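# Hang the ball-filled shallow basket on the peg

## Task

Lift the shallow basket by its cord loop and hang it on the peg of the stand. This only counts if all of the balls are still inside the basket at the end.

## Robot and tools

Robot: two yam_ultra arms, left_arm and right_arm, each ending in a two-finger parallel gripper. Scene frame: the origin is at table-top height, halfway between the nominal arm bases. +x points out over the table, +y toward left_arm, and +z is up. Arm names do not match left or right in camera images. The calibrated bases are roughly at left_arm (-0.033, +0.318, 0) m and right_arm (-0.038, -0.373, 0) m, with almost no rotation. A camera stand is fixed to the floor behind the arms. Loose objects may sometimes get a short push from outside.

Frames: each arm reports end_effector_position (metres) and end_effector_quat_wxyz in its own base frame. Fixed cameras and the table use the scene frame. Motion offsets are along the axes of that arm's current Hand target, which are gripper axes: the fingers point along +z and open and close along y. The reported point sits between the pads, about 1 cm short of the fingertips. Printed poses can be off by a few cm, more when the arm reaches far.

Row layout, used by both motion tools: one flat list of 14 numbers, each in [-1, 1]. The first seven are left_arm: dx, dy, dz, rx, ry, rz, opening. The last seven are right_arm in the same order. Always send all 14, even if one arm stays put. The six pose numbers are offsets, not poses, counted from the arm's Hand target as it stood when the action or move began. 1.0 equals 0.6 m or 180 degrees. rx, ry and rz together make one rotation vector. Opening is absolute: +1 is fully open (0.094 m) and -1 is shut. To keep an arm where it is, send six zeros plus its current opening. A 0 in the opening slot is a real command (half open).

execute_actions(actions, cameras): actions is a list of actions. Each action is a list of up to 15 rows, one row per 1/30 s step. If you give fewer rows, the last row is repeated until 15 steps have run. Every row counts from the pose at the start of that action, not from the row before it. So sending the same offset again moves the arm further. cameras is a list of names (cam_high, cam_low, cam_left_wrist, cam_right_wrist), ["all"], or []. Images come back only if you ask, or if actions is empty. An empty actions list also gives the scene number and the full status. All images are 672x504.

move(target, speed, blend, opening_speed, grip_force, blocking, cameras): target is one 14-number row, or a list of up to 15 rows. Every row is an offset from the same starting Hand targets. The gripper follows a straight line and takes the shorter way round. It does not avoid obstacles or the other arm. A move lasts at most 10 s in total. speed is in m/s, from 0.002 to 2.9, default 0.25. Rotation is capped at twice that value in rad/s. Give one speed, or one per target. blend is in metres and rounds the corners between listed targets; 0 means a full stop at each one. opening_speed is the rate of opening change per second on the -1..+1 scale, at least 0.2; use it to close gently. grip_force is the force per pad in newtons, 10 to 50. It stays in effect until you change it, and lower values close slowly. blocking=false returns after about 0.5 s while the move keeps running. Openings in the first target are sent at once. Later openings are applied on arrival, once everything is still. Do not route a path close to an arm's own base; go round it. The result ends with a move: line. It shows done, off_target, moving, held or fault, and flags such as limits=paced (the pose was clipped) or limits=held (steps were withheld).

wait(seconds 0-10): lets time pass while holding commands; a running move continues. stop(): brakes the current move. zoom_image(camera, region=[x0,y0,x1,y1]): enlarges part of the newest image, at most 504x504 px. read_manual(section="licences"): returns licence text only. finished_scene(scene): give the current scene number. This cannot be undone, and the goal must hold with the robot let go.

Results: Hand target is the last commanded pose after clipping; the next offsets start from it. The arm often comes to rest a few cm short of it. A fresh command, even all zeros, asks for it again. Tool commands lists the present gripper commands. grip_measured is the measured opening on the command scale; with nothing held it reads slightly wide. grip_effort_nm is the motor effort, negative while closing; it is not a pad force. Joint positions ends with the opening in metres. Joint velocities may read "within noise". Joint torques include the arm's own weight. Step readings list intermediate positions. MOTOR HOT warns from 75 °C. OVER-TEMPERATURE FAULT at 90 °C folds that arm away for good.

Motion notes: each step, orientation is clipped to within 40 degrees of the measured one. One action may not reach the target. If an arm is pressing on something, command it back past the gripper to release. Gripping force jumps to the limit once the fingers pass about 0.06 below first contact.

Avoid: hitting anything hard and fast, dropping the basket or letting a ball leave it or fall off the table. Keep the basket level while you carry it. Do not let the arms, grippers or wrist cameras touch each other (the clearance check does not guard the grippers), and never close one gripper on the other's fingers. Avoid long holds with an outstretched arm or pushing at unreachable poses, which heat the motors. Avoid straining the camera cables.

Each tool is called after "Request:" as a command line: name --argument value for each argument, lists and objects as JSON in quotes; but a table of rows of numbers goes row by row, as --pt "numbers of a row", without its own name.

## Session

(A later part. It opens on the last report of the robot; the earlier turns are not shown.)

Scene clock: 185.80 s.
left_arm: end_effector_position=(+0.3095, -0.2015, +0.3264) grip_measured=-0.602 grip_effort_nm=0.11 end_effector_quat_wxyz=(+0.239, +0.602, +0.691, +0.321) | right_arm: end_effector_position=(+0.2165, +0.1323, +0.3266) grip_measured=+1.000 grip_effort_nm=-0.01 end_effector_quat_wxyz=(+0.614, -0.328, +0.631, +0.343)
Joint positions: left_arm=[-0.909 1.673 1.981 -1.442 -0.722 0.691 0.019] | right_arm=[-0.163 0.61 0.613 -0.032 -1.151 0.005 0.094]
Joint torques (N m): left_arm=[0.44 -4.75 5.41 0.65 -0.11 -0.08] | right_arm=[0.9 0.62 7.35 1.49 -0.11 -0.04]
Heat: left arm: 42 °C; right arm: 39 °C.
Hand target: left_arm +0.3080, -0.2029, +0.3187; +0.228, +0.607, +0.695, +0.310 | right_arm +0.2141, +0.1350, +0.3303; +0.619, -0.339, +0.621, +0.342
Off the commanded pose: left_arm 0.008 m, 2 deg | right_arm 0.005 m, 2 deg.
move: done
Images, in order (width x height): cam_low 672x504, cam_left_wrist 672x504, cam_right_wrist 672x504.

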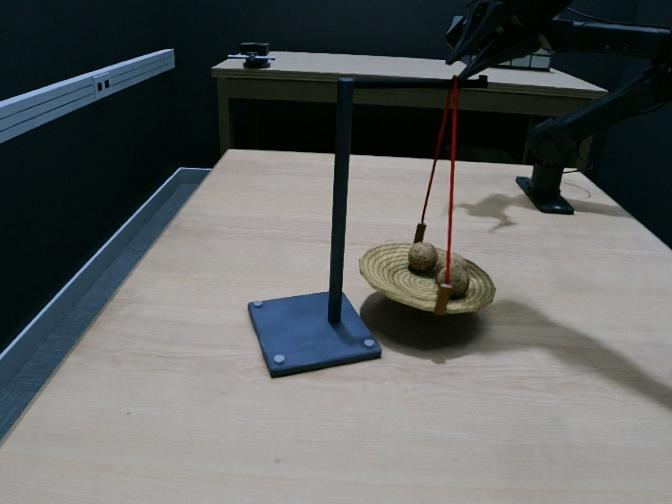

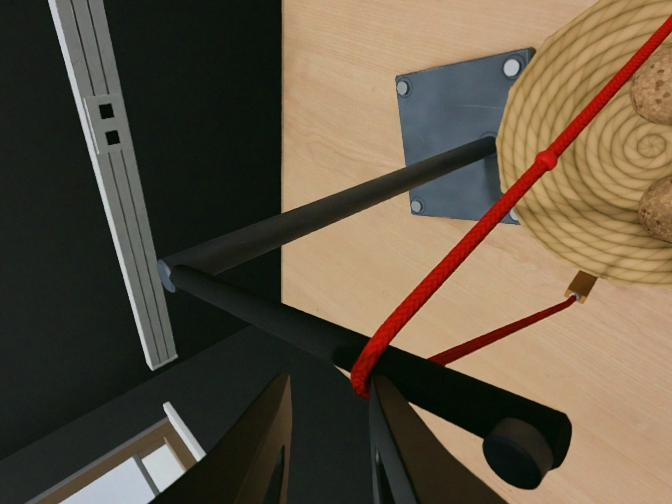

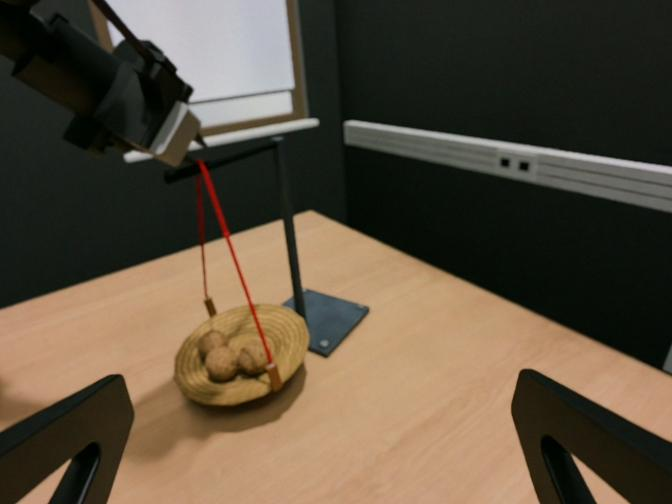

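Request:
move --target '[0.01,0.118,-0.117,0,0,0,-0.6,0,0,0,0,0,0,1]' --cameras '["cam_low","cam_left_wrist","cam_right_wrist"]' --speed 0.06

Scene clock: 192.30 s.
left_arm: end_effector_position=(+0.3075, -0.2035, +0.4135) grip_measured=-0.601 grip_effort_nm=0.08 end_effector_quat_wxyz=(+0.321, +0.608, +0.654, +0.314) | right_arm: end_effector_position=(+0.2165, +0.1323, +0.3266) grip_measured=+1.000 grip_effort_nm=-0.01 end_effector_quat_wxyz=(+0.614, -0.328, +0.631, +0.343)
Joint positions: left_arm=[-0.909 1.731 2.386 -1.552 -0.702 0.844 0.019] | right_arm=[-0.163 0.61 0.613 -0.032 -1.151 0.005 0.094]
Joint torques (N m): left_arm=[-0.57 -4.38 6.58 0.99 -0.57 0.04] | right_arm=[0.91 0.79 7.46 1.47 -0.16 -0.02]
Heat: left arm: 42 °C; right arm: 39 °C.
Hand target: left_arm +0.3081, -0.2028, +0.4186; +0.228, +0.607, +0.695, +0.310 | right_arm +0.2141, +0.1350, +0.3303; +0.619, -0.339, +0.621, +0.342
Off the commanded pose: left_arm 0.005 m, 12 deg | right_arm 0.005 m, 2 deg.
joint sent to its limit (left arm) — joint 4 (wrist pitch), lower limit. The joint targets are off in orientation, not in position.
move: off_target (left_arm)
Images, in order (width x height): cam_low 672x504, cam_left_wrist 672x504, cam_right_wrist 672x504.

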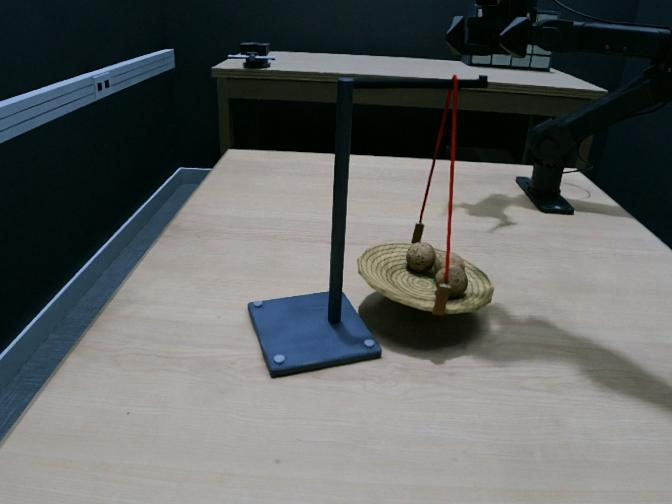

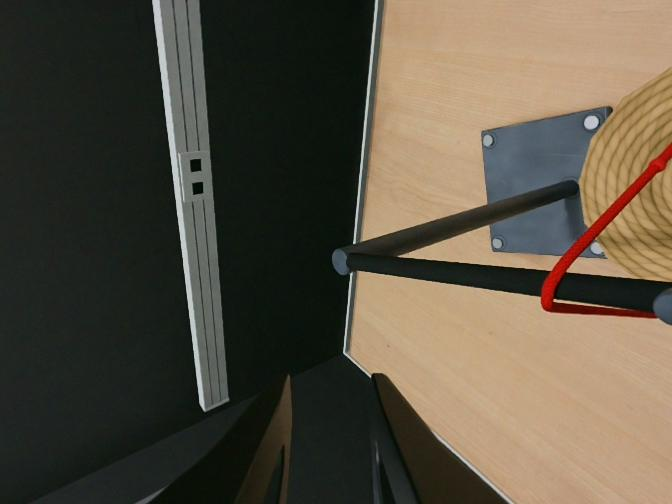

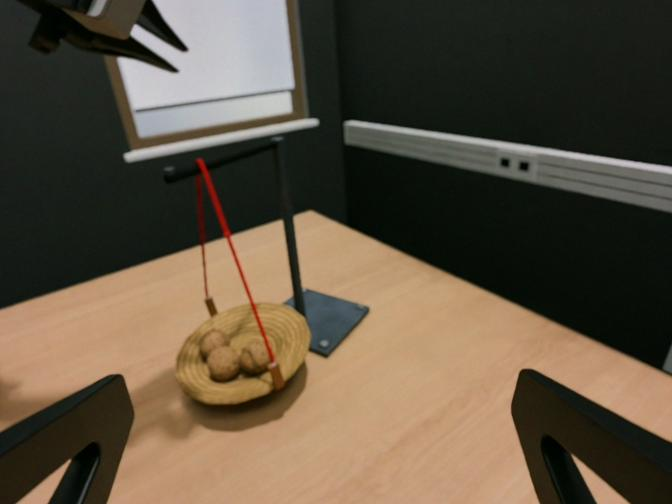

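Hung and clear.

Request:
finished_scene --scene 1

The scene is finished: the task was done.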